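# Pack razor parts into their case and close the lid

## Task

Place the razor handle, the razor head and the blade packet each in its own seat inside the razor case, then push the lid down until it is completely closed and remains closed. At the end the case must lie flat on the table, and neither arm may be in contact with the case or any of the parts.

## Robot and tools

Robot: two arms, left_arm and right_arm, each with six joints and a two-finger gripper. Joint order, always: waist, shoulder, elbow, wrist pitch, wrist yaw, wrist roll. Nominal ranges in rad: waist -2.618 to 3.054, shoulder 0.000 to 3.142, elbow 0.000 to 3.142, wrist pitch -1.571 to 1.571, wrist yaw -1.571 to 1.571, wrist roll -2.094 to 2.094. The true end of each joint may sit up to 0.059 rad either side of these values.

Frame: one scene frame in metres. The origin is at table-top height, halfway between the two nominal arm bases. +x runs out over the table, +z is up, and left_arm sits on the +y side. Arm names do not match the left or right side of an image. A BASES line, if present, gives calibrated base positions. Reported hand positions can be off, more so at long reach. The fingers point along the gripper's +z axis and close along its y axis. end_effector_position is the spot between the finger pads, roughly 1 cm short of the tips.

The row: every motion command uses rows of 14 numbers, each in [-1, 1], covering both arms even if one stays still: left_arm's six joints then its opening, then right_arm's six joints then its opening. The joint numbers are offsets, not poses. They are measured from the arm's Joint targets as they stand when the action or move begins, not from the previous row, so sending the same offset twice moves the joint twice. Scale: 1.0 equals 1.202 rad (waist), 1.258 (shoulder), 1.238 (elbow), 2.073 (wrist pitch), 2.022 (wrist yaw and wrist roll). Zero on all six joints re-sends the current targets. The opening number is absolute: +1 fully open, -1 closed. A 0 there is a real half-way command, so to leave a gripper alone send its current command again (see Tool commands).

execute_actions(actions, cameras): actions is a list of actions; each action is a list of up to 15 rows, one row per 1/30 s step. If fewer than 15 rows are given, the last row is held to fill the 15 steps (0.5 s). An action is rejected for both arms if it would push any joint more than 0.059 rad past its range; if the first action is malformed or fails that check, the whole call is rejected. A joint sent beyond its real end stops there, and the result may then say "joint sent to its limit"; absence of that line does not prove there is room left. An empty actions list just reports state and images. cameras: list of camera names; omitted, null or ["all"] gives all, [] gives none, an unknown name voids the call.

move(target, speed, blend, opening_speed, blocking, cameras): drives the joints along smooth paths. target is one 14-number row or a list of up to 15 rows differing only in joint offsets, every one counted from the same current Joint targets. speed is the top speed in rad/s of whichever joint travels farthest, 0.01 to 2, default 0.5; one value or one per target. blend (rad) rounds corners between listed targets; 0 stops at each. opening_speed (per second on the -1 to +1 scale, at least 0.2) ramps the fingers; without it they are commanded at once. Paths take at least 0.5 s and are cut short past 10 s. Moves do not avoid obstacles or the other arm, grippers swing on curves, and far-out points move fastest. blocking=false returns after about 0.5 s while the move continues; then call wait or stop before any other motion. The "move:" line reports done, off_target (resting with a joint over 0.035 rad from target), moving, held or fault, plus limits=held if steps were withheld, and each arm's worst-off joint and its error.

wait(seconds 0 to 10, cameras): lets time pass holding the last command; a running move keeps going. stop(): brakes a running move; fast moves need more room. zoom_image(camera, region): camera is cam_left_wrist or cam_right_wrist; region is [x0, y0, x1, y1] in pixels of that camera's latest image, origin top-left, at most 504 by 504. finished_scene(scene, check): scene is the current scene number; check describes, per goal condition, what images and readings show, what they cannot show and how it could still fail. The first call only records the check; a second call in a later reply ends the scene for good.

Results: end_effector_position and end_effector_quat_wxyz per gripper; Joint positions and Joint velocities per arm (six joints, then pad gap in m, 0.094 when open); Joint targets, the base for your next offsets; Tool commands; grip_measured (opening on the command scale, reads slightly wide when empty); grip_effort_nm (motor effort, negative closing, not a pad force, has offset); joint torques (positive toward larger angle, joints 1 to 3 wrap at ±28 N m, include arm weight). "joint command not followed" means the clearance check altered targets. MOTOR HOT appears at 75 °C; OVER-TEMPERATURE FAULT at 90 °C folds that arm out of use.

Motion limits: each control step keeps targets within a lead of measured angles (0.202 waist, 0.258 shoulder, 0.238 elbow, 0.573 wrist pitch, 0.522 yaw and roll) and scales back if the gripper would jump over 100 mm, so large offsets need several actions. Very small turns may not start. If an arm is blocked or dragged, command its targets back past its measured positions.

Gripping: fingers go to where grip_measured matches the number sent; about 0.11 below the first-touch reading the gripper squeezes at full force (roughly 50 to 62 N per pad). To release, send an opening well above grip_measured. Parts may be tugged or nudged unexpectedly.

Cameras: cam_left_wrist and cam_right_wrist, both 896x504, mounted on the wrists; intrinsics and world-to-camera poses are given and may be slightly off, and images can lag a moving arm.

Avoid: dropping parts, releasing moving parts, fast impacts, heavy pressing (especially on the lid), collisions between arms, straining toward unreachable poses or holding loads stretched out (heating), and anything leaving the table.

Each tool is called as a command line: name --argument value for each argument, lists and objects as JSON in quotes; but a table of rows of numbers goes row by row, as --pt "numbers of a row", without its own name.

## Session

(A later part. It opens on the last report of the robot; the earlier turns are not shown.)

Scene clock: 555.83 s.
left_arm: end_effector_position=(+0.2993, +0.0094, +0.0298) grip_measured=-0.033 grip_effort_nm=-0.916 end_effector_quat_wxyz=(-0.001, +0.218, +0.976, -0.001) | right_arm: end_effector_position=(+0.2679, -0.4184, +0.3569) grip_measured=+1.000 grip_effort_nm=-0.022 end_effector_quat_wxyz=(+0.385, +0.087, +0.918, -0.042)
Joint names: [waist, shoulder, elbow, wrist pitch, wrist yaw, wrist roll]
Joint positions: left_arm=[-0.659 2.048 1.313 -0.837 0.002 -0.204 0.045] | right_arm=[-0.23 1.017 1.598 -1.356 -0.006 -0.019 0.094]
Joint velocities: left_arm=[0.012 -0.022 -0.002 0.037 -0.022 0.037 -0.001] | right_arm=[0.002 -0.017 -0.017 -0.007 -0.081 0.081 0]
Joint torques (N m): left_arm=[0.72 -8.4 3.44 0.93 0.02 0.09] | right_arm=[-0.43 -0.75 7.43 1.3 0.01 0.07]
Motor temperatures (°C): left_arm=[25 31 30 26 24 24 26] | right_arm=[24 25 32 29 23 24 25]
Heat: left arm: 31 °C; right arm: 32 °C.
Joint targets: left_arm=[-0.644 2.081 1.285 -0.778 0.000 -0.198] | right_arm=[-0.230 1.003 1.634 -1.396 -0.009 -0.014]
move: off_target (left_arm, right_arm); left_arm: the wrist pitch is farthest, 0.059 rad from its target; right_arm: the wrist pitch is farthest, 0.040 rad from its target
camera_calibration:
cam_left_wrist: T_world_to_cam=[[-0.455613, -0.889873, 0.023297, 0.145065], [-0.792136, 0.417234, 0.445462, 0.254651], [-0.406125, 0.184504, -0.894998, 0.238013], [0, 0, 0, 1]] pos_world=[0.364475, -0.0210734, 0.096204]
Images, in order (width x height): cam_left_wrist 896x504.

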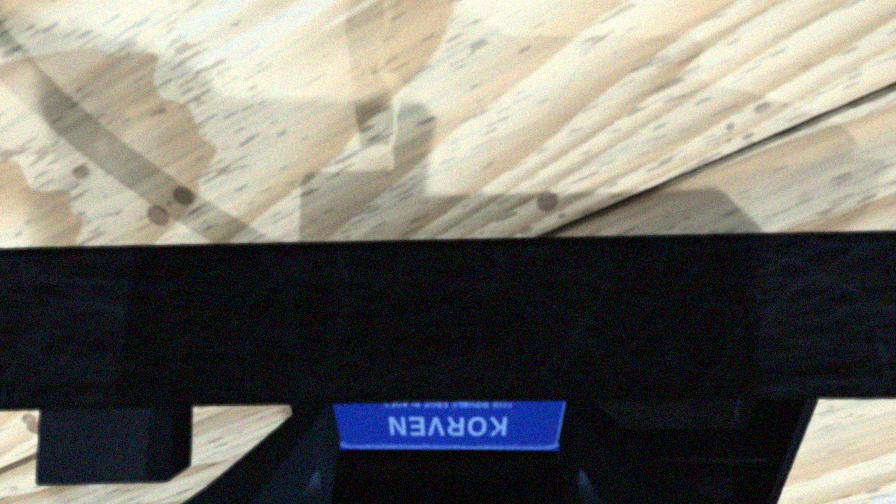

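move --target '[0,0,0,0,0,0,-0.04, 0.901,-0.503,-0.9725,0.555,0,0,1]' --cameras '["cam_right_wrist"]' --speed 0.7

zoom_image --camera "cam_right_wrist" --region '[300, 100, 700, 400]'

Scene clock: 572.73 s.
left_arm: end_effector_position=(+0.2993, +0.0094, +0.0298) grip_measured=-0.039 grip_effort_nm=-0.979 end_effector_quat_wxyz=(-0.001, +0.218, +0.976, -0.001) | right_arm: end_effector_position=(+0.2041, -0.1759, +0.2270) grip_measured=+1.000 grip_effort_nm=-0.037 end_effector_quat_wxyz=(+0.549, -0.347, +0.718, +0.250)
Joint names: [waist, shoulder, elbow, wrist pitch, wrist yaw, wrist roll]
Joint positions: left_arm=[-0.659 2.048 1.313 -0.837 0.002 -0.204 0.045] | right_arm=[0.853 0.378 0.441 -0.339 -0.006 -0.025 0.094]
Joint velocities: left_arm=[-0.012 0.002 0.012 -0.022 -0.066 -0.037 -0.001] | right_arm=[-0.017 0.002 0.002 -0.007 -0.007 0.051 0]
Joint torques (N m): left_arm=[0.64 -8.46 3.41 0.93 -0.01 0.1] | right_arm=[0.54 0.72 5.05 2.99 0.02 0.08]
Motor temperatures (°C): left_arm=[25 30 29 27 24 24 26] | right_arm=[24 25 32 30 23 24 25]
Heat: left arm: 30 °C; right arm: 32 °C.
Joint targets: left_arm=[-0.644 2.081 1.285 -0.778 0.000 -0.198] | right_arm=[0.853 0.370 0.431 -0.246 -0.009 -0.014]
move: off_target (left_arm, right_arm); left_arm: the wrist pitch is farthest, 0.059 rad from its target; right_arm: the wrist pitch is farthest, 0.093 rad from its target
camera_calibration:
cam_right_wrist: T_world_to_cam=[[0.777649, -0.628605, 0.010844, -0.270588], [-0.404363, -0.513297, -0.756979, 0.203536], [0.481407, 0.584279, -0.653349, 0.243774], [0, 0, 0, 1]] pos_world=[0.17537, -0.208051, 0.316277]
Images, in order (width x height): cam_right_wrist 896x504.

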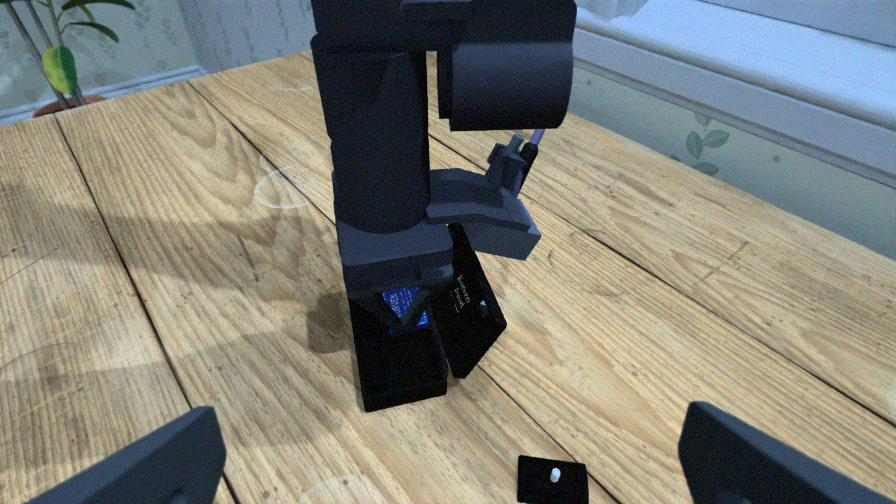

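Scaled by 1.260 from the camera's 896x504 image, which has a finer 1280x720 frame.

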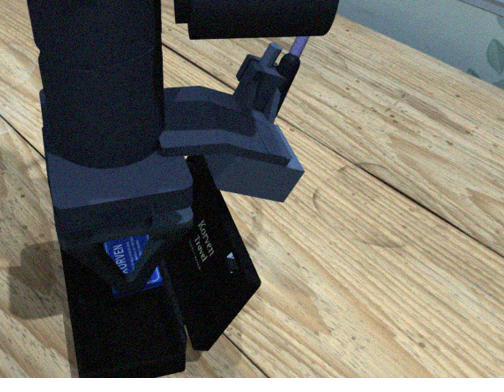

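zoom_image --camera "cam_right_wrist" --region '[330, 230, 510, 410]'

Scaled by 2.800 from the camera's 896x504 image, which has a finer 1280x720 frame.

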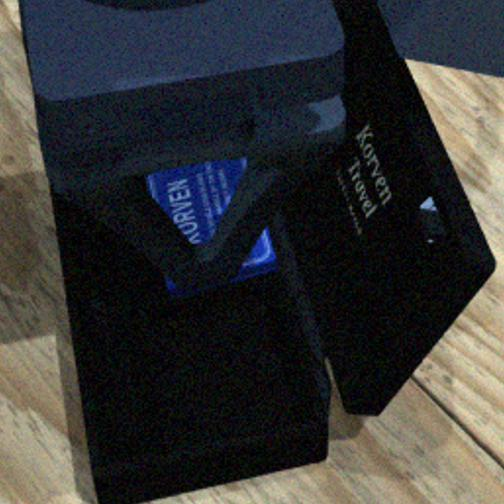

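move --pt "0 -0.03 0.05 -0.03 0 0 -0.04 0 0 0 0 0 0 1" --pt "0.006 -0.03 0.05 -0.03 0 0 -0.04 0 0 0 0 0 0 1" --pt "0.006 0.0 0 0.0 0 0 -0.04 0 0 0 0 0 0 1" --cameras '["cam_right_wrist"]' --speed 0.1

zoom_image --camera "cam_right_wrist" --region '[330, 230, 510, 410]'

Scene clock: 587.70 s.
left_arm: end_effector_position=(+0.2999, +0.0097, +0.0298) grip_measured=-0.032 grip_effort_nm=-0.906 end_effector_quat_wxyz=(-0.001, +0.219, +0.976, -0.003) | right_arm: end_effector_position=(+0.2041, -0.1759, +0.2270) grip_measured=+1.000 grip_effort_nm=-0.032 end_effector_quat_wxyz=(+0.549, -0.347, +0.718, +0.250)
Joint names: [waist, shoulder, elbow, wrist pitch, wrist yaw, wrist roll]
Joint positions: left_arm=[-0.656 2.048 1.313 -0.835 0.006 -0.198 0.045] | right_arm=[0.853 0.378 0.441 -0.339 -0.006 -0.025 0.094]
Joint velocities: left_arm=[0.007 0.002 -0.002 -0.007 -0.022 0.007 -0.002] | right_arm=[-0.002 -0.007 0.012 -0.095 0.095 -0.007 0]
Joint torques (N m): left_arm=[1.01 -8.44 3.4 0.9 -0.03 0.08] | right_arm=[0.55 0.72 5.11 2.97 0.01 0.06]
Motor temperatures (°C): left_arm=[25 30 29 27 24 24 26] | right_arm=[24 25 31 38 23 24 25]
Heat: left arm: 30 °C; right arm: 38 °C.
Joint targets: left_arm=[-0.636 2.081 1.285 -0.778 0.000 -0.198] | right_arm=[0.853 0.370 0.431 -0.246 -0.009 -0.014]
move: off_target (left_arm, right_arm); left_arm: the wrist pitch is farthest, 0.057 rad from its target; right_arm: the wrist pitch is farthest, 0.093 rad from its target
camera_calibration:
cam_right_wrist: T_world_to_cam=[[0.777649, -0.628605, 0.010844, -0.270588], [-0.404363, -0.513297, -0.756979, 0.203536], [0.481407, 0.584279, -0.653349, 0.243774], [0, 0, 0, 1]] pos_world=[0.17537, -0.208051, 0.316277]
Images, in order (width x height): cam_right_wrist 896x504.

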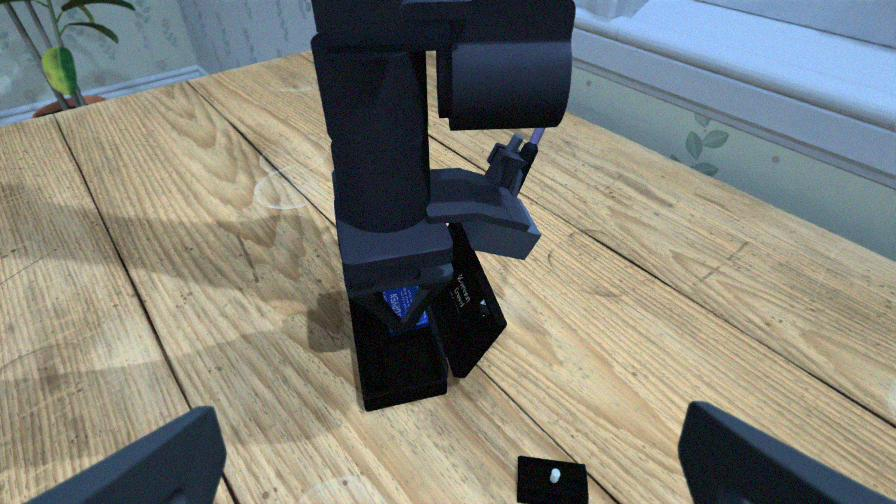

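Scaled by 2.800 from the camera's 896x504 image, which has a finer 1280x720 frame.

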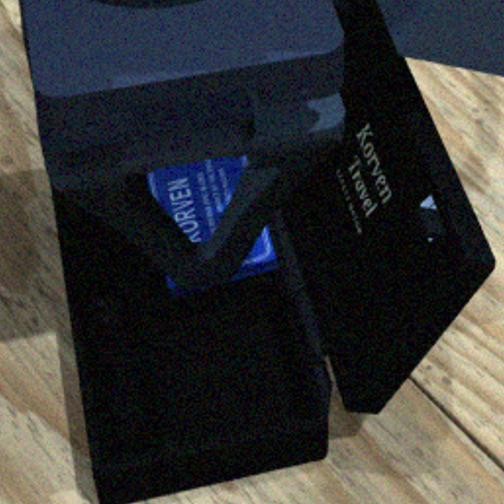

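move --pt "0 -0.03 0.05 -0.03 0 0 -0.04 0 0 0 0 0 0 1" --pt "0 -0.041 0.02 -0.02 0 0 -0.04 0 0 0 0 0 0 1" --pt "0 -0.01 -0.018 0.0036 0 0 -0.04 0 0 0 0 0 0 1" --cameras '["cam_right_wrist"]' --speed 0.1

zoom_image --camera "cam_right_wrist" --region '[330, 230, 510, 410]'

Scene clock: 618.10 s.
left_arm: end_effector_position=(+0.3002, +0.0108, +0.0280) grip_measured=-0.036 grip_effort_nm=-0.823 end_effector_quat_wxyz=(+0.003, +0.219, +0.976, -0.004) | right_arm: end_effector_position=(+0.2041, -0.1759, +0.2270) grip_measured=+1.000 grip_effort_nm=-0.027 end_effector_quat_wxyz=(+0.549, -0.347, +0.718, +0.250)
Joint names: [waist, shoulder, elbow, wrist pitch, wrist yaw, wrist roll]
Joint positions: left_arm=[-0.653 2.043 1.298 -0.817 0.006 -0.197 0.045] | right_arm=[0.853 0.378 0.441 -0.339 -0.006 -0.025 0.094]
Joint velocities: left_arm=[0.012 0.002 0.012 -0.081 -0.007 0.051 0.021] | right_arm=[-0.017 -0.002 -0.002 -0.022 -0.007 0.007 0]
Joint torques (N m): left_arm=[0.8 -9.06 2.92 0.78 0 0.07] | right_arm=[0.54 0.7 5.07 2.95 0.01 0.06]
Motor temperatures (°C): left_arm=[25 29 29 27 24 24 26] | right_arm=[24 25 31 45 23 24 25]
Heat: left arm: 29 °C; right arm: 45 °C.
Joint targets: left_arm=[-0.636 2.068 1.263 -0.770 0.000 -0.198] | right_arm=[0.853 0.370 0.431 -0.246 -0.009 -0.014]
move: off_target (left_arm, right_arm); left_arm: the wrist pitch is farthest, 0.046 rad from its target; right_arm: the wrist pitch is farthest, 0.093 rad from its target
camera_calibration:
cam_right_wrist: T_world_to_cam=[[0.777649, -0.628605, 0.010844, -0.270588], [-0.404363, -0.513297, -0.756979, 0.203536], [0.481407, 0.584279, -0.653349, 0.243774], [0, 0, 0, 1]] pos_world=[0.17537, -0.208051, 0.316277]
Images, in order (width x height): cam_right_wrist 896x504.

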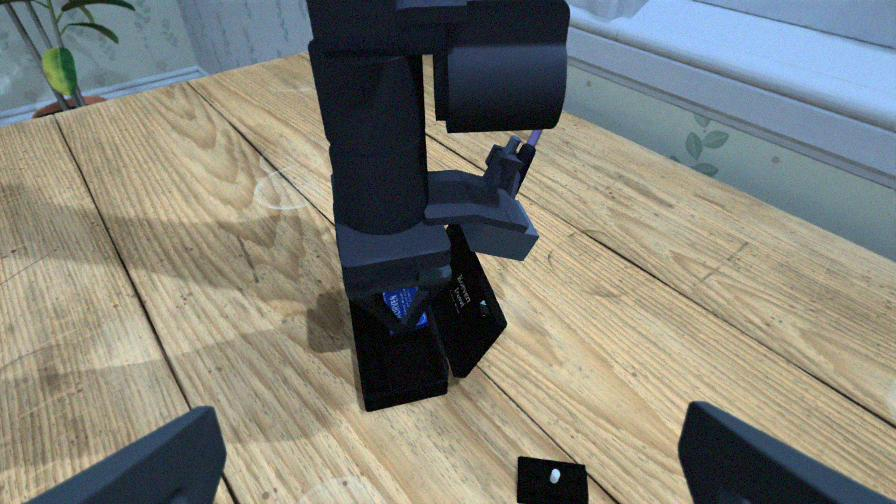

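Scaled by 2.800 from the camera's 896x504 image, which has a finer 1280x720 frame.

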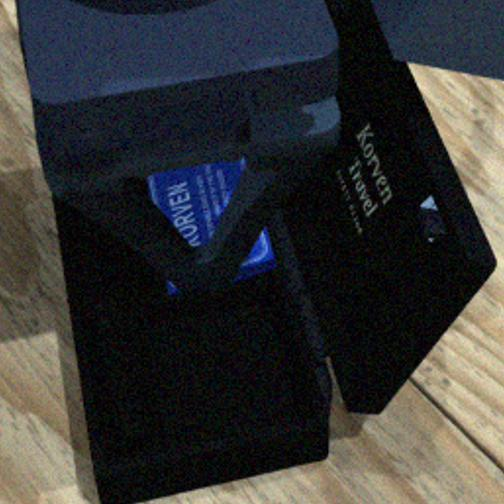

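move --target '[0,-0.05,0.075,-0.07,0,0,-0.04, 0,0,0,0,0,0,1]' --cameras '["cam_left_wrist"]' --speed 0.2

zoom_image --camera "cam_left_wrist" --region '[270, 220, 770, 504]'

Scene clock: 625.30 s.
left_arm: end_effector_position=(+0.2915, +0.0193, +0.0337) grip_measured=-0.034 grip_effort_nm=-0.921 end_effector_quat_wxyz=(-0.023, +0.216, +0.976, +0.007) | right_arm: end_effector_position=(+0.2042, -0.1758, +0.2273) grip_measured=+1.000 grip_effort_nm=-0.027 end_effector_quat_wxyz=(+0.550, -0.347, +0.717, +0.250)
Joint names: [waist, shoulder, elbow, wrist pitch, wrist yaw, wrist roll]
Joint positions: left_arm=[-0.649 2.04 1.318 -0.896 0.006 -0.197 0.045] | right_arm=[0.853 0.378 0.441 -0.337 -0.006 -0.025 0.094]
Joint velocities: left_arm=[-0.017 -0.012 0.002 -0.066 -0.081 0.037 -0.003] | right_arm=[0.002 -0.012 -0.012 -0.081 -0.037 -0.022 0]
Joint torques (N m): left_arm=[0.46 -13.72 8.77 -0.05 -0.01 0.07] | right_arm=[0.54 0.73 5.07 2.94 0.01 0.06]
Motor temperatures (°C): left_arm=[25 30 29 27 24 24 26] | right_arm=[24 25 31 46 23 24 25]
Heat: left arm: 30 °C; right arm: 46 °C.
Joint targets: left_arm=[-0.636 2.005 1.355 -0.915 0.000 -0.198] | right_arm=[0.853 0.370 0.431 -0.246 -0.009 -0.014]
move: off_target (left_arm, right_arm); left_arm: the elbow is farthest, 0.038 rad from its target; right_arm: the wrist pitch is farthest, 0.091 rad from its target
camera_calibration:
cam_left_wrist: T_world_to_cam=[[-0.451973, -0.891838, 0.018587, 0.149352], [-0.774717, 0.402777, 0.487426, 0.236358], [-0.442191, 0.205904, -0.872967, 0.245909], [0, 0, 0, 1]] pos_world=[0.359353, -0.0126357, 0.0966872]
Images, in order (width x height): cam_left_wrist 896x504.

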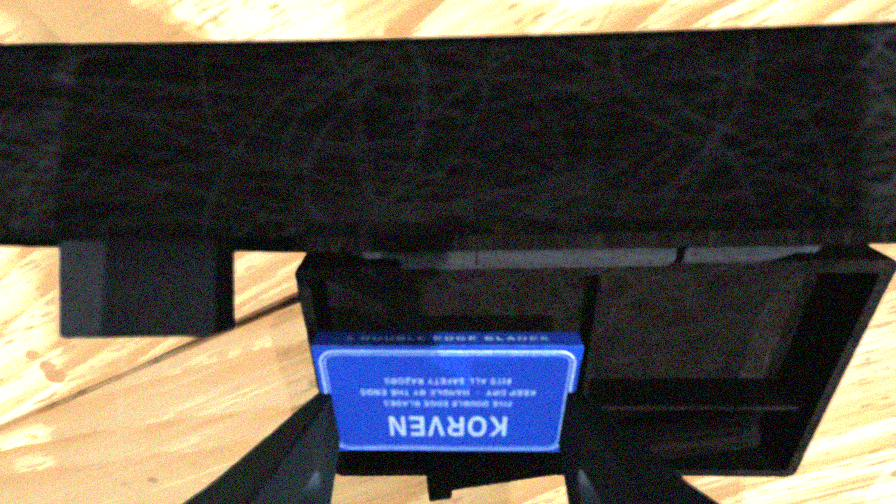

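Scaled by 1.008 from the camera's 896x504 image, which has a finer 1280x720 frame.

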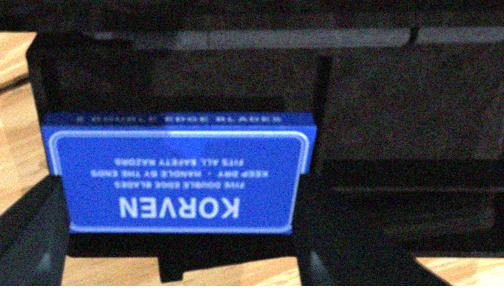

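move --pt "0 0.0246 -0.0525 0.046 0 0 -0.04 0 0 0 0 0 0 1" --pt "0 0.047 -0.0735 0.0685 0 0 -0.04 0 0 0 0 0 0 1" --cameras '["cam_left_wrist"]' --speed 0.1

zoom_image --camera "cam_left_wrist" --region '[290, 300, 790, 504]'

Scene clock: 653.57 s.
left_arm: end_effector_position=(+0.2973, +0.0151, +0.0263) grip_measured=-0.039 grip_effort_nm=-0.994 end_effector_quat_wxyz=(-0.003, +0.213, +0.977, -0.002) | right_arm: end_effector_position=(+0.2042, -0.1758, +0.2273) grip_measured=+1.000 grip_effort_nm=-0.032 end_effector_quat_wxyz=(+0.550, -0.347, +0.717, +0.250)
Joint names: [waist, shoulder, elbow, wrist pitch, wrist yaw, wrist roll]
Joint positions: left_arm=[-0.649 2.04 1.286 -0.82 0.006 -0.204 0.045] | right_arm=[0.853 0.378 0.441 -0.337 -0.006 -0.025 0.094]
Joint velocities: left_arm=[-0.012 0.002 -0.002 0.037 -0.007 0.022 0] | right_arm=[0.007 0.002 0.002 -0.007 -0.081 -0.007 0]
Joint torques (N m): left_arm=[0.42 -8.9 4 0.79 -0.04 0.08] | right_arm=[0.51 0.7 5.09 2.95 0.01 0.06]
Motor temperatures (°C): left_arm=[25 33 30 26 24 24 26] | right_arm=[24 25 31 48 23 24 25]
Heat: left arm: 33 °C; right arm: 48 °C.
Joint targets: left_arm=[-0.636 2.064 1.264 -0.773 0.000 -0.198] | right_arm=[0.853 0.370 0.431 -0.246 -0.009 -0.014]
move: off_target (left_arm, right_arm); left_arm: the wrist pitch is farthest, 0.047 rad from its target; right_arm: the wrist pitch is farthest, 0.091 rad from its target
camera_calibration:
cam_left_wrist: T_world_to_cam=[[-0.445921, -0.894701, 0.0257984, 0.146373], [-0.794656, 0.408993, 0.448605, 0.253023], [-0.411919, 0.179541, -0.893358, 0.234788], [0, 0, 0, 1]] pos_world=[0.36305, -0.0146792, 0.0924659]
Images, in order (width x height): cam_left_wrist 896x504.

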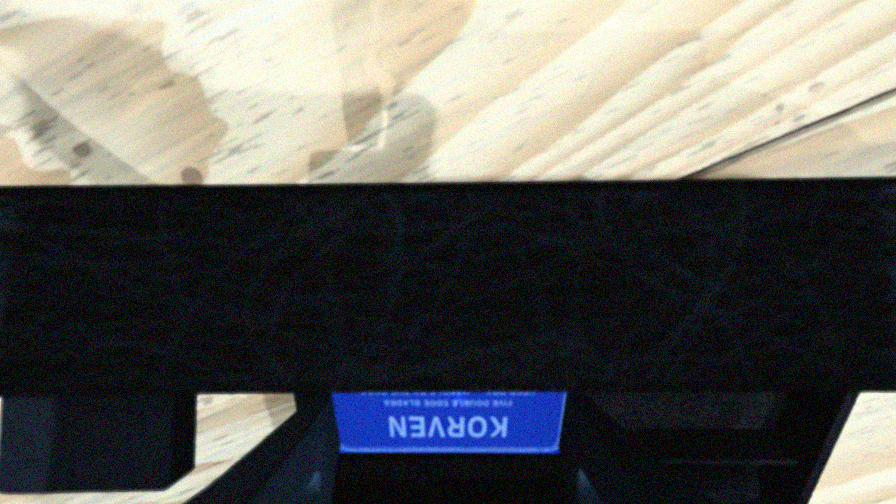

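Scaled by 1.008 from the camera's 896x504 image, which has a finer 1280x720 frame.

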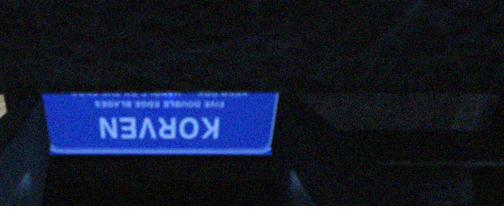

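move --target '[-0.006,0.02,-0.022,0.02,0,0,-0.04, 0,0,0,0,0,0,1]' --cameras '["cam_left_wrist"]' --speed 0.1

Scene clock: 657.57 s.
left_arm: end_effector_position=(+0.2973, +0.0154, +0.0246) grip_measured=-0.037 grip_effort_nm=-1.013 end_effector_quat_wxyz=(-0.001, +0.212, +0.977, -0.002) | right_arm: end_effector_position=(+0.2042, -0.1758, +0.2273) grip_measured=+1.000 grip_effort_nm=-0.032 end_effector_quat_wxyz=(+0.550, -0.347, +0.717, +0.250)
Joint names: [waist, shoulder, elbow, wrist pitch, wrist yaw, wrist roll]
Joint positions: left_arm=[-0.649 2.04 1.278 -0.809 0.004 -0.206 0.045] | right_arm=[0.853 0.378 0.441 -0.337 -0.006 -0.025 0.094]
Joint velocities: left_arm=[-0.007 0.007 -0.002 -0.022 -0.007 0.051 -0.002] | right_arm=[0.002 -0.002 -0.017 0.007 -0.007 -0.022 0]
Joint torques (N m): left_arm=[-0.18 -6.93 2.55 1.13 -0.03 0.08] | right_arm=[0.55 0.73 5.08 2.95 0.01 0.06]
Motor temperatures (°C): left_arm=[25 32 30 26 24 24 26] | right_arm=[24 25 30 48 23 24 25]
Heat: left arm: 32 °C; right arm: 48 °C.
Joint targets: left_arm=[-0.644 2.089 1.237 -0.732 0.000 -0.198] | right_arm=[0.853 0.370 0.431 -0.246 -0.009 -0.014]
move: off_target (left_arm, right_arm); left_arm: the wrist pitch is farthest, 0.077 rad from its target; right_arm: the wrist pitch is farthest, 0.091 rad from its target
camera_calibration:
cam_left_wrist: T_world_to_cam=[[-0.444636, -0.895368, 0.0248066, 0.146371], [-0.796791, 0.408031, 0.445684, 0.254366], [-0.409173, 0.178401, -0.894846, 0.232463], [0, 0, 0, 1]] pos_world=[0.362876, -0.0142047, 0.0910206]
Images, in order (width x height): cam_left_wrist 896x504.

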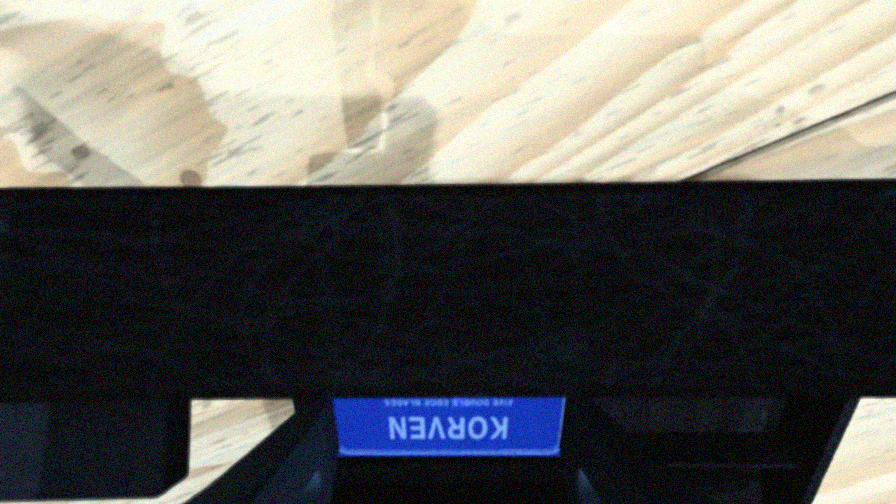

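move --pt "-0.006 -0.01 0.03 -0.03 0 0 -0.04 0 0 0 0 0 0 1" --pt "-0.022 -0.01 0.03 -0.03 0 0 -0.04 0 0 0 0 0 0 1" --pt "-0.016 0 0 0 0 0 -0.04 0 0 0 0 0 0 1" --cameras '["cam_left_wrist"]' --speed 0.1

Scene clock: 669.93 s.
left_arm: end_effector_position=(+0.2973, +0.0154, +0.0246) grip_measured=-0.040 grip_effort_nm=-1.038 end_effector_quat_wxyz=(+0.001, +0.213, +0.977, +0.002) | right_arm: end_effector_position=(+0.2042, -0.1758, +0.2273) grip_measured=+1.000 grip_effort_nm=-0.022 end_effector_quat_wxyz=(+0.550, -0.347, +0.717, +0.250)
Joint names: [waist, shoulder, elbow, wrist pitch, wrist yaw, wrist roll]
Joint positions: left_arm=[-0.653 2.04 1.278 -0.809 -0.005 -0.209 0.045] | right_arm=[0.853 0.378 0.441 -0.337 -0.006 -0.025 0.094]
Joint velocities: left_arm=[0.007 -0.007 0.022 -0.081 0.037 -0.022 0] | right_arm=[-0.002 0.002 0.007 0.037 0.037 0.022 0]
Joint torques (N m): left_arm=[-0.28 -6.99 2.47 1.14 -0.04 0.08] | right_arm=[0.55 0.7 5.09 2.92 0.01 0.07]
Motor temperatures (°C): left_arm=[25 31 29 27 24 24 26] | right_arm=[24 25 30 49 23 24 25]
Heat: left arm: 31 °C; right arm: 49 °C.
Joint targets: left_arm=[-0.663 2.089 1.237 -0.732 0.000 -0.198] | right_arm=[0.853 0.370 0.431 -0.246 -0.009 -0.014]
move: off_target (left_arm, right_arm); left_arm: the wrist pitch is farthest, 0.077 rad from its target; right_arm: the wrist pitch is farthest, 0.091 rad from its target
camera_calibration:
cam_left_wrist: T_world_to_cam=[[-0.446123, -0.894833, 0.0157423, 0.147021], [-0.798597, 0.405961, 0.44434, 0.254971], [-0.404001, 0.185658, -0.89572, 0.230837], [0, 0, 0, 1]] pos_world=[0.362467, -0.0148056, 0.0911575]
Images, in order (width x height): cam_left_wrist 896x504.

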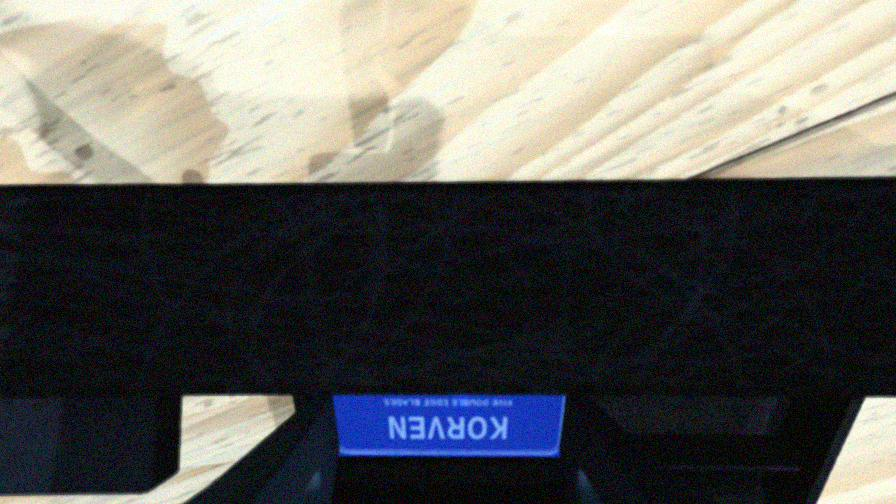

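move --target '[0,0,0,0,0,0,0.04, 0,0,0,0,0,0,1]' --cameras '["cam_left_wrist"]' --opening_speed 0.2

move --pt "0 -0.06 0.06 -0.07 0 0 0.06 0 0 0 0 0 0 1" --pt "0 -0.12 0.18 -0.18 0 0 0.06 0 0 0 0 0 0 1" --cameras '["cam_left_wrist","cam_right_wrist"]' --speed 0.2

zoom_image --camera "cam_left_wrist" --region '[300, 180, 750, 480]'

Scene clock: 677.40 s.
left_arm: end_effector_position=(+0.2972, +0.0147, +0.0246) grip_measured=+0.027 grip_effort_nm=0.691 end_effector_quat_wxyz=(+0.002, +0.213, +0.977, +0.002) | right_arm: end_effector_position=(+0.2042, -0.1758, +0.2273) grip_measured=+1.000 grip_effort_nm=-0.027 end_effector_quat_wxyz=(+0.550, -0.347, +0.717, +0.250)
Joint names: [waist, shoulder, elbow, wrist pitch, wrist yaw, wrist roll]
Joint positions: left_arm=[-0.655 2.04 1.278 -0.807 -0.005 -0.209 0.048] | right_arm=[0.853 0.378 0.441 -0.337 -0.006 -0.025 0.094]
Joint velocities: left_arm=[0.007 -0.017 -0.002 -0.066 0.007 0.022 -0.001] | right_arm=[-0.017 -0.002 -0.007 0.037 0.066 0.037 0]
Joint torques (N m): left_arm=[-0.28 -6.95 2.45 1.15 -0.02 0.08] | right_arm=[0.53 0.72 5.08 2.94 0.02 0.07]
Motor temperatures (°C): left_arm=[25 31 29 27 24 24 26] | right_arm=[24 25 30 49 23 24 25]
Heat: left arm: 31 °C; right arm: 49 °C.
Joint targets: left_arm=[-0.663 2.089 1.237 -0.732 0.000 -0.198] | right_arm=[0.853 0.370 0.431 -0.246 -0.009 -0.014]
move: off_target (left_arm, right_arm); left_arm: the wrist pitch is farthest, 0.075 rad from its target; right_arm: the wrist pitch is farthest, 0.091 rad from its target
camera_calibration:
cam_left_wrist: T_world_to_cam=[[-0.447515, -0.894133, 0.0160097, 0.14681], [-0.79852, 0.407592, 0.442984, 0.255215], [-0.402612, 0.185458, -0.896387, 0.230561], [0, 0, 0, 1]] pos_world=[0.36232, -0.0155147, 0.0912652]
Images, in order (width x height): cam_left_wrist 896x504.

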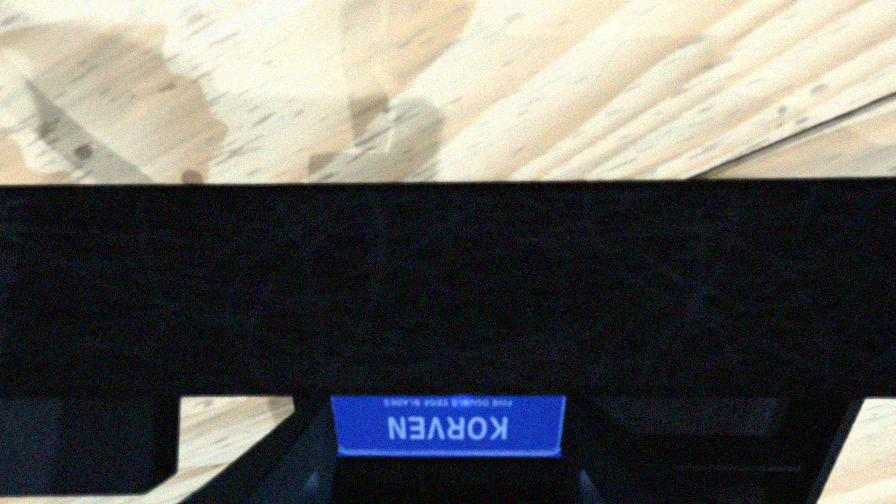

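Scene clock: 679.93 s.
left_arm: end_effector_position=(+0.2850, +0.0239, +0.0786) grip_measured=+0.041 grip_effort_nm=1.038 end_effector_quat_wxyz=(-0.038, +0.213, +0.976, +0.020) | right_arm: end_effector_position=(+0.2042, -0.1758, +0.2273) grip_measured=+1.000 grip_effort_nm=-0.027 end_effector_quat_wxyz=(+0.550, -0.347, +0.717, +0.250)
Joint names: [waist, shoulder, elbow, wrist pitch, wrist yaw, wrist roll]
Joint positions: left_arm=[-0.655 1.979 1.418 -1.094 -0.005 -0.209 0.049] | right_arm=[0.853 0.378 0.441 -0.337 -0.006 -0.025 0.094]
Joint velocities: left_arm=[-0.007 0.017 0.022 -0.095 -0.022 0.051 0] | right_arm=[0.017 -0.017 0.002 -0.007 -0.037 -0.037 0]
Joint torques (N m): left_arm=[-0.17 -13.96 9.51 -0.08 -0.06 0.07] | right_arm=[0.55 0.7 5.08 2.94 0 0.08]
Motor temperatures (°C): left_arm=[25 31 29 27 24 24 26] | right_arm=[24 25 30 49 23 24 25]
Heat: left arm: 31 °C; right arm: 49 °C.
Joint targets: left_arm=[-0.663 1.938 1.460 -1.105 0.000 -0.198] | right_arm=[0.853 0.370 0.431 -0.246 -0.009 -0.014]
move: off_target (left_arm, right_arm); left_arm: the elbow is farthest, 0.042 rad from its target; right_arm: the wrist pitch is farthest, 0.091 rad from its target
camera_calibration:
cam_left_wrist: T_world_to_cam=[[-0.446928, -0.894569, 0.000994516, 0.149634], [-0.765403, 0.382971, 0.517196, 0.203113], [-0.463049, 0.230388, -0.855866, 0.285271], [0, 0, 0, 1]] pos_world=[0.354433, -0.0096509, 0.138956]
cam_right_wrist: T_world_to_cam=[[0.777639, -0.628617, 0.0108728, -0.270601], [-0.403615, -0.512407, -0.75798, 0.204113], [0.482051, 0.585046, -0.652187, 0.243675], [0, 0, 0, 1]] pos_world=[0.175349, -0.208076, 0.316578]

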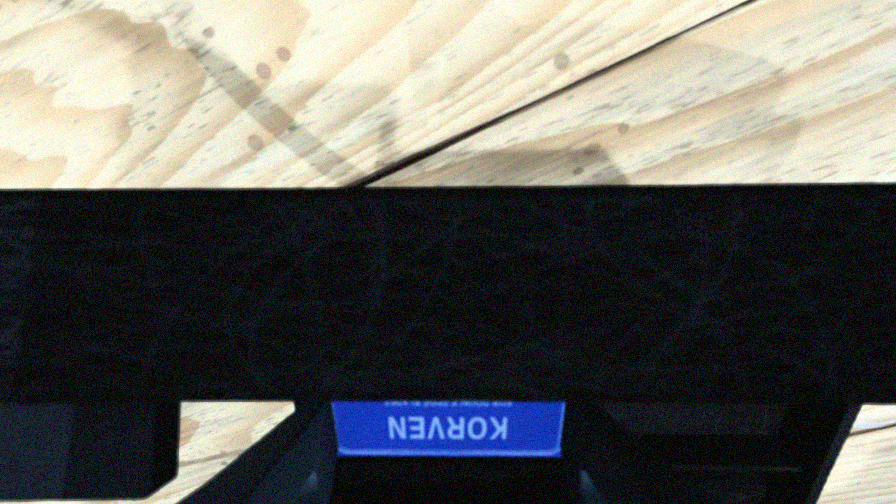

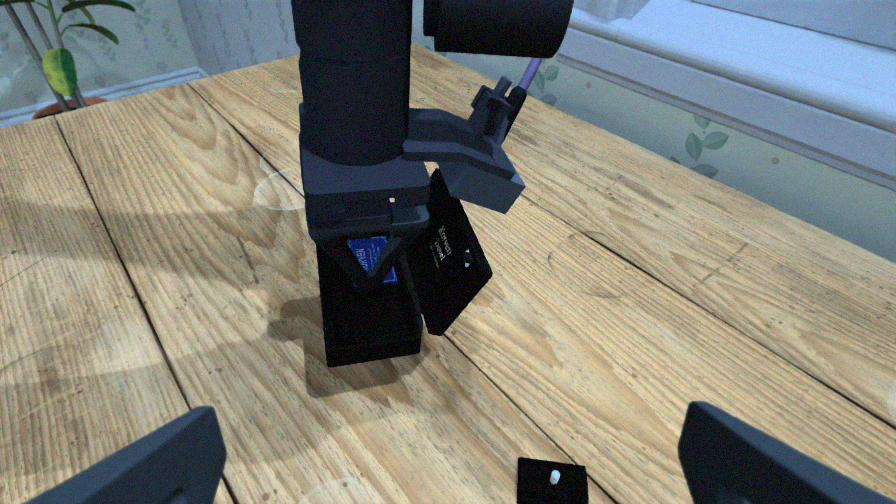

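Scaled by 1.120 from the camera's 896x504 image, which has a finer 1280x720 frame.

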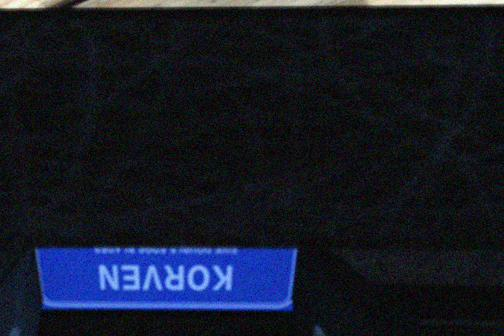

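move --pt "0 0.06 -0.12 0.11 0 0 0.06 0 0 0 0 0 0 1" --pt "0 0.113 -0.172 0.17 0 0 0.06 0 0 0 0 0 0 1" --cameras '["cam_right_wrist"]' --speed 0.1

Scene clock: 688.60 s.
left_arm: end_effector_position=(+0.2919, +0.0174, +0.0250) grip_measured=+0.041 grip_effort_nm=1.033 end_effector_quat_wxyz=(-0.010, +0.214, +0.977, +0.006) | right_arm: end_effector_position=(+0.2042, -0.1758, +0.2277) grip_measured=+1.000 grip_effort_nm=-0.027 end_effector_quat_wxyz=(+0.550, -0.347, +0.717, +0.251)
Joint names: [waist, shoulder, elbow, wrist pitch, wrist yaw, wrist roll]
Joint positions: left_arm=[-0.656 2.04 1.28 -0.834 -0.002 -0.209 0.049] | right_arm=[0.853 0.378 0.441 -0.336 -0.006 -0.025 0.094]
Joint velocities: left_arm=[-0.002 0.012 -0.012 -0.095 0.007 -0.037 0] | right_arm=[-0.017 0.007 -0.002 -0.007 -0.022 -0.007 0]
Joint torques (N m): left_arm=[-0.29 -7.75 2.99 1.13 -0.02 0.06] | right_arm=[0.51 0.68 5.09 2.94 0 0.06]
Motor temperatures (°C): left_arm=[25 31 30 27 24 24 26] | right_arm=[24 25 30 50 23 24 25]
Heat: left arm: 31 °C; right arm: 50 °C.
Joint targets: left_arm=[-0.663 2.081 1.247 -0.752 0.000 -0.198] | right_arm=[0.853 0.370 0.431 -0.246 -0.009 -0.014]
move: off_target (left_arm, right_arm); left_arm: the wrist pitch is farthest, 0.081 rad from its target; right_arm: the wrist pitch is farthest, 0.090 rad from its target
camera_calibration:
cam_right_wrist: T_world_to_cam=[[0.777628, -0.62863, 0.0109016, -0.270613], [-0.402867, -0.511516, -0.758979, 0.20469], [0.482694, 0.585811, -0.651024, 0.243575], [0, 0, 0, 1]] pos_world=[0.175327, -0.208102, 0.316879]
Images, in order (width x height): cam_right_wrist 896x504.

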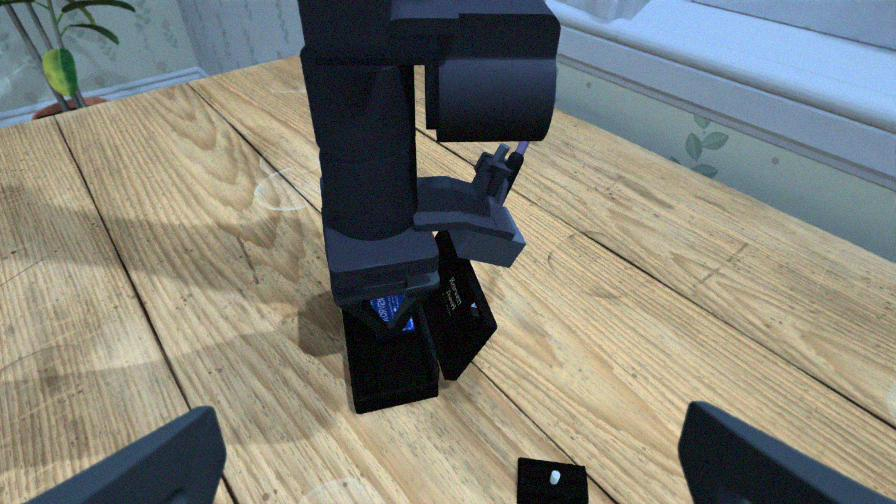

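move --target '[0,0,0,0,0,0,0.005, 0,0,0,0,0,0,1]' --cameras '[]'

move --target '[0,-0.05,0.06,-0.055,0,0,0.005, 0,0,0,0,0,0,1]' --cameras '["cam_left_wrist","cam_right_wrist"]' --speed 0.15

Scene clock: 694.57 s.
left_arm: end_effector_position=(+0.2920, +0.0176, +0.0250) grip_measured=+0.005 grip_effort_nm=-0.012 end_effector_quat_wxyz=(-0.011, +0.213, +0.977, +0.005) | right_arm: end_effector_position=(+0.2042, -0.1758, +0.2277) grip_measured=+1.000 grip_effort_nm=-0.027 end_effector_quat_wxyz=(+0.550, -0.347, +0.717, +0.251)
Joint names: [waist, shoulder, elbow, wrist pitch, wrist yaw, wrist roll]
Joint positions: left_arm=[-0.655 2.04 1.28 -0.834 -0.001 -0.209 0.047] | right_arm=[0.853 0.378 0.441 -0.336 -0.006 -0.025 0.094]
Joint velocities: left_arm=[-0.007 -0.007 -0.007 0.007 -0.007 0.007 0] | right_arm=[0.012 -0.012 0.002 -0.037 -0.051 0.051 0]
Joint torques (N m): left_arm=[-0.28 -7.79 3 1.11 -0.04 0.04] | right_arm=[0.54 0.66 5.07 2.94 0.01 0.06]
Motor temperatures (°C): left_arm=[25 31 29 27 24 24 26] | right_arm=[24 25 30 50 23 24 25]
Heat: left arm: 31 °C; right arm: 50 °C.
Joint targets: left_arm=[-0.663 2.081 1.247 -0.752 0.000 -0.198] | right_arm=[0.853 0.370 0.431 -0.246 -0.009 -0.014]
move: off_target (left_arm, right_arm); left_arm: the wrist pitch is farthest, 0.082 rad from its target; right_arm: the wrist pitch is farthest, 0.090 rad from its target
No camera images: "cameras" was empty.

Scene clock: 695.67 s.
left_arm: end_effector_position=(+0.2916, +0.0176, +0.0266) grip_measured=+0.005 grip_effort_nm=-0.012 end_effector_quat_wxyz=(-0.012, +0.213, +0.977, +0.005) | right_arm: end_effector_position=(+0.2042, -0.1758, +0.2277) grip_measured=+1.000 grip_effort_nm=-0.032 end_effector_quat_wxyz=(+0.550, -0.347, +0.717, +0.251)
Joint names: [waist, shoulder, elbow, wrist pitch, wrist yaw, wrist roll]
Joint positions: left_arm=[-0.655 2.039 1.284 -0.843 0.001 -0.209 0.047] | right_arm=[0.853 0.378 0.441 -0.336 -0.006 -0.025 0.094]
Joint velocities: left_arm=[-0.017 0.002 0.002 0.125 0.022 -0.007 -0.001] | right_arm=[-0.012 -0.012 -0.002 -0.007 -0.081 0.007 0]
Joint torques (N m): left_arm=[-0.32 -12.46 8.75 -0.07 -0.01 0.09] | right_arm=[0.51 0.69 5.08 2.95 0.01 0.07]
Motor temperatures (°C): left_arm=[25 31 29 27 24 24 26] | right_arm=[24 25 30 50 23 24 25]
Heat: left arm: 31 °C; right arm: 50 °C.
Joint targets: left_arm=[-0.663 2.018 1.321 -0.866 0.000 -0.198] | right_arm=[0.853 0.370 0.431 -0.246 -0.009 -0.014]
move: off_target (left_arm, right_arm); left_arm: the elbow is farthest, 0.037 rad from its target; right_arm: the wrist pitch is farthest, 0.090 rad from its target
camera_calibration:
cam_left_wrist: T_world_to_cam=[[-0.447016, -0.89436, 0.0172297, 0.146621], [-0.786788, 0.402268, 0.468129, 0.244651], [-0.425606, 0.195705, -0.883492, 0.235675], [0, 0, 0, 1]] pos_world=[0.358335, -0.0134061, 0.0911631]
cam_right_wrist: T_world_to_cam=[[0.777628, -0.62863, 0.0109016, -0.270613], [-0.402867, -0.511516, -0.758979, 0.20469], [0.482694, 0.585811, -0.651024, 0.243575], [0, 0, 0, 1]] pos_world=[0.175327, -0.208102, 0.316879]

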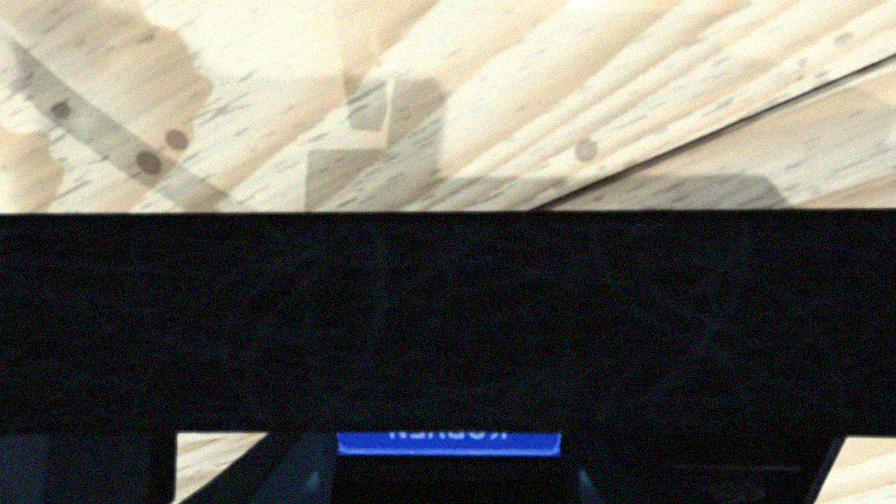

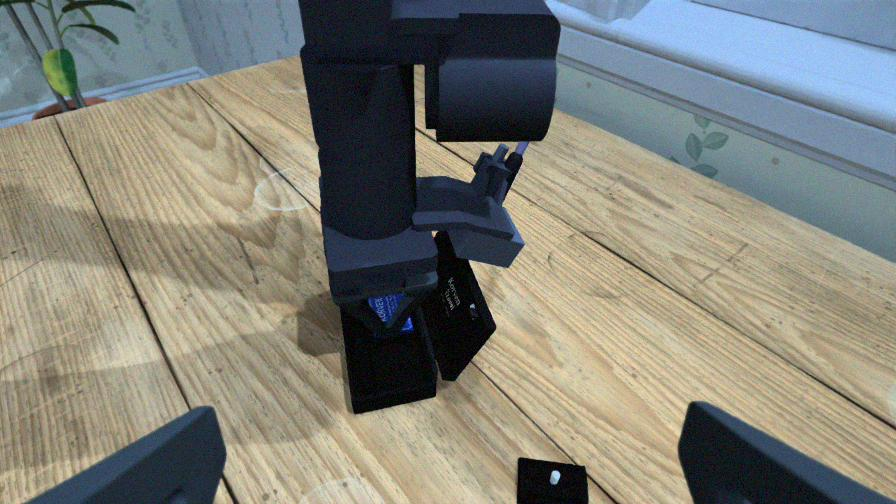

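move --pt "0 -0.04 0.045 -0.03 0 0 0.005 0 0 0 0 0 0 1" --pt "0 -0.08 0.11 -0.10 0 0 0.005 0 0 0 0 0 0 1" --cameras '["cam_left_wrist","cam_right_wrist"]' --speed 0.15

Scene clock: 702.03 s.
left_arm: end_effector_position=(+0.2917, +0.0192, +0.0836) grip_measured=+0.005 grip_effort_nm=-0.012 end_effector_quat_wxyz=(-0.016, +0.213, +0.977, +0.011) | right_arm: end_effector_position=(+0.2042, -0.1758, +0.2277) grip_measured=+1.000 grip_effort_nm=-0.032 end_effector_quat_wxyz=(+0.550, -0.347, +0.717, +0.251)
Joint names: [waist, shoulder, elbow, wrist pitch, wrist yaw, wrist roll]
Joint positions: left_arm=[-0.655 1.959 1.413 -1.062 -0.007 -0.209 0.047] | right_arm=[0.853 0.378 0.441 -0.336 -0.006 -0.025 0.094]
Joint velocities: left_arm=[-0.002 -0.017 0.007 -0.007 -0.037 -0.066 0] | right_arm=[-0.002 -0.007 0.012 -0.051 -0.007 -0.022 0]
Joint torques (N m): left_arm=[-0.24 -13.96 9.89 0 -0.05 0.1] | right_arm=[0.58 0.7 5.07 2.93 0.02 0.08]
Motor temperatures (°C): left_arm=[25 32 30 27 24 24 26] | right_arm=[24 25 30 50 23 24 25]
Heat: left arm: 32 °C; right arm: 50 °C.
Joint targets: left_arm=[-0.663 1.917 1.458 -1.074 0.000 -0.198] | right_arm=[0.853 0.370 0.431 -0.246 -0.009 -0.014]
move: off_target (left_arm, right_arm); left_arm: the elbow is farthest, 0.044 rad from its target; right_arm: the wrist pitch is farthest, 0.090 rad from its target
camera_calibration:
cam_left_wrist: T_world_to_cam=[[-0.447184, -0.894408, 0.00780524, 0.147976], [-0.784781, 0.39653, 0.476322, 0.216238], [-0.429121, 0.206878, -0.879236, 0.286223], [0, 0, 0, 1]] pos_world=[0.358696, -0.0126068, 0.147504]
cam_right_wrist: T_world_to_cam=[[0.777628, -0.62863, 0.0109016, -0.270613], [-0.402867, -0.511516, -0.758979, 0.20469], [0.482694, 0.585811, -0.651024, 0.243575], [0, 0, 0, 1]] pos_world=[0.175327, -0.208102, 0.316879]

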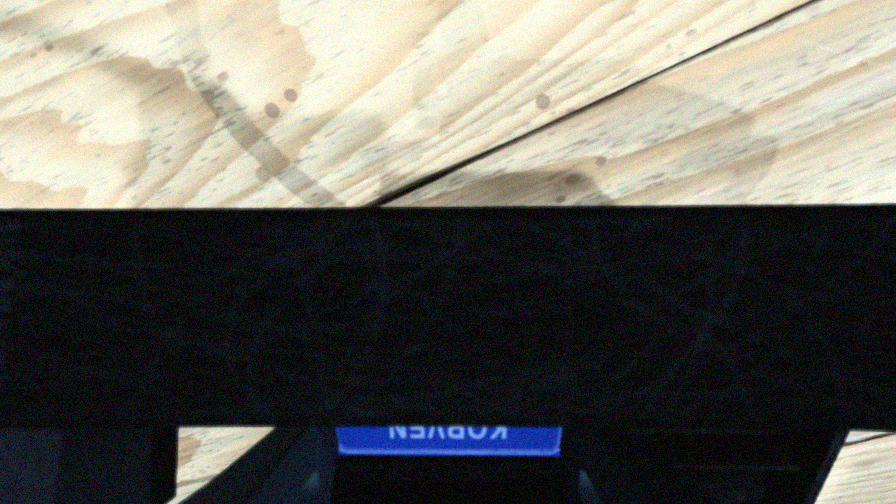

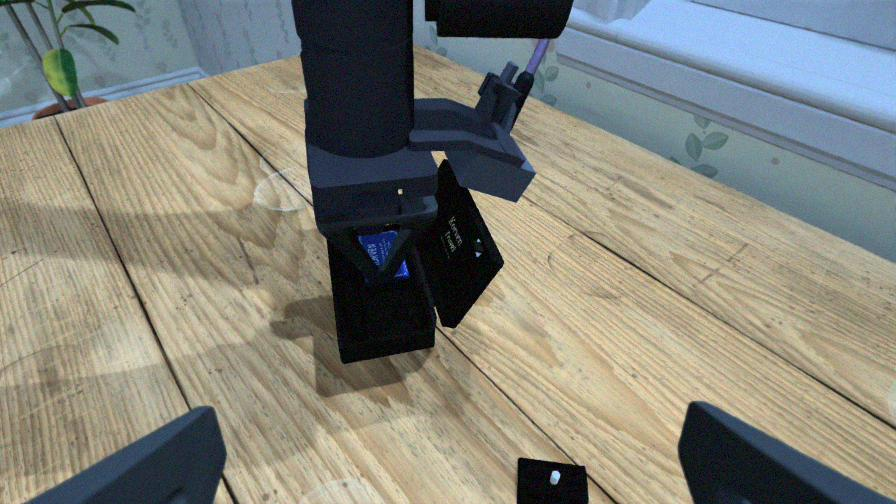

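move --pt "0 0.07 -0.115 0.10 0 0 0.005 0 0 0 0 0 0 1" --pt "0 0.13 -0.171 0.155 0 0 0.005 0 0 0 0 0 0 1" --cameras '[]' --speed 0.1

move --target '[0,0,0,0,0,0,-0.02, 0,0,0,0,0,0,1]' --cameras '["cam_right_wrist"]'

zoom_image --camera "cam_right_wrist" --region '[320, 230, 520, 430]'

Scene clock: 727.30 s.
left_arm: end_effector_position=(+0.2937, +0.0167, +0.0248) grip_measured=+0.005 grip_effort_nm=-0.012 end_effector_quat_wxyz=(-0.007, +0.214, +0.977, +0.005) | right_arm: end_effector_position=(+0.2042, -0.1758, +0.2277) grip_measured=+1.000 grip_effort_nm=-0.027 end_effector_quat_wxyz=(+0.550, -0.347, +0.717, +0.251)
Joint names: [waist, shoulder, elbow, wrist pitch, wrist yaw, wrist roll]
Joint positions: left_arm=[-0.655 2.042 1.281 -0.827 -0.002 -0.208 0.047] | right_arm=[0.853 0.378 0.441 -0.336 -0.006 -0.025 0.094]
Joint velocities: left_arm=[0.002 -0.017 0.002 0.007 0.022 0.022 0.001] | right_arm=[-0.002 0.002 -0.007 0.066 -0.037 -0.007 0]
Joint torques (N m): left_arm=[-0.27 -7.71 2.84 1.09 -0.01 0.11] | right_arm=[0.57 0.69 5.07 2.94 0.02 0.07]
Motor temperatures (°C): left_arm=[25 35 31 26 24 24 25] | right_arm=[24 25 30 52 23 24 25]
Heat: left arm: 35 °C; right arm: 52 °C.
Joint targets: left_arm=[-0.663 2.081 1.246 -0.752 0.000 -0.198] | right_arm=[0.853 0.370 0.431 -0.246 -0.009 -0.014]
move: off_target (left_arm, right_arm); left_arm: the wrist pitch is farthest, 0.075 rad from its target; right_arm: the wrist pitch is farthest, 0.090 rad from its target
No camera images: "cameras" was empty.

Scene clock: 727.80 s.
left_arm: end_effector_position=(+0.2939, +0.0166, +0.0253) grip_measured=-0.012 grip_effort_nm=-0.427 end_effector_quat_wxyz=(-0.007, +0.214, +0.977, +0.004) | right_arm: end_effector_position=(+0.2042, -0.1758, +0.2277) grip_measured=+1.000 grip_effort_nm=-0.027 end_effector_quat_wxyz=(+0.550, -0.347, +0.717, +0.251)
Joint names: [waist, shoulder, elbow, wrist pitch, wrist yaw, wrist roll]
Joint positions: left_arm=[-0.655 2.04 1.281 -0.827 -0.002 -0.208 0.046] | right_arm=[0.853 0.378 0.441 -0.336 -0.006 -0.025 0.094]
Joint velocities: left_arm=[-0.002 0.007 -0.017 -0.022 0.007 0.022 0.001] | right_arm=[-0.002 -0.022 -0.007 0.037 -0.051 0.037 0]
Joint torques (N m): left_arm=[-0.18 -7.61 2.93 1.06 -0.05 0.06] | right_arm=[0.49 0.69 5.07 2.92 0.01 0.06]
Motor temperatures (°C): left_arm=[25 35 31 26 24 24 25] | right_arm=[24 25 30 52 23 24 25]
Heat: left arm: 35 °C; right arm: 52 °C.
Joint targets: left_arm=[-0.663 2.081 1.246 -0.752 0.000 -0.198] | right_arm=[0.853 0.370 0.431 -0.246 -0.009 -0.014]
move: off_target (left_arm, right_arm); left_arm: the wrist pitch is farthest, 0.075 rad from its target; right_arm: the wrist pitch is farthest, 0.090 rad from its target
camera_calibration:
cam_right_wrist: T_world_to_cam=[[0.777628, -0.62863, 0.0109016, -0.270613], [-0.402867, -0.511516, -0.758979, 0.20469], [0.482694, 0.585811, -0.651024, 0.243575], [0, 0, 0, 1]] pos_world=[0.175327, -0.208102, 0.316879]
Images, in order (width x height): cam_right_wrist 896x504.

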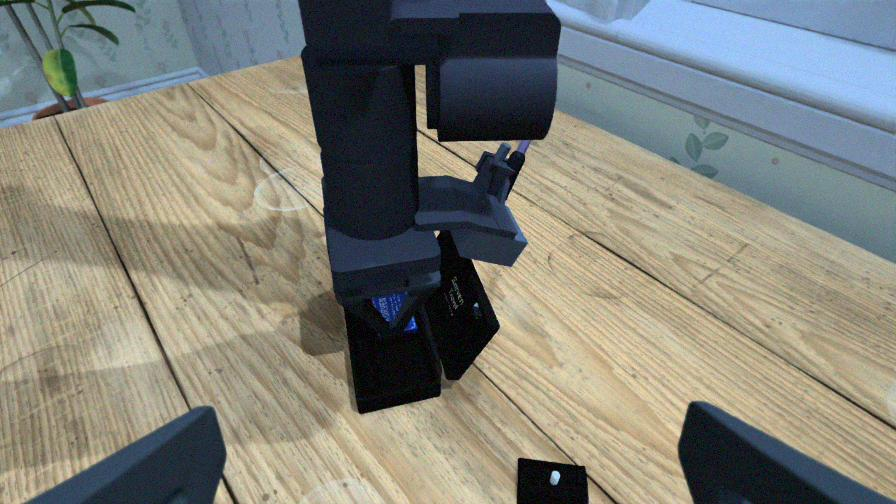

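Scaled by 2.520 from the camera's 896x504 image, which has a finer 1280x720 frame.

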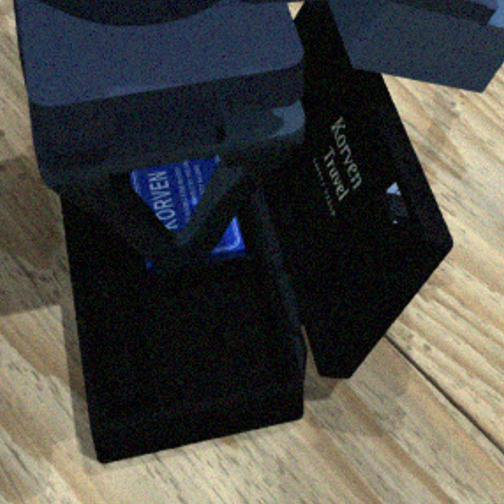

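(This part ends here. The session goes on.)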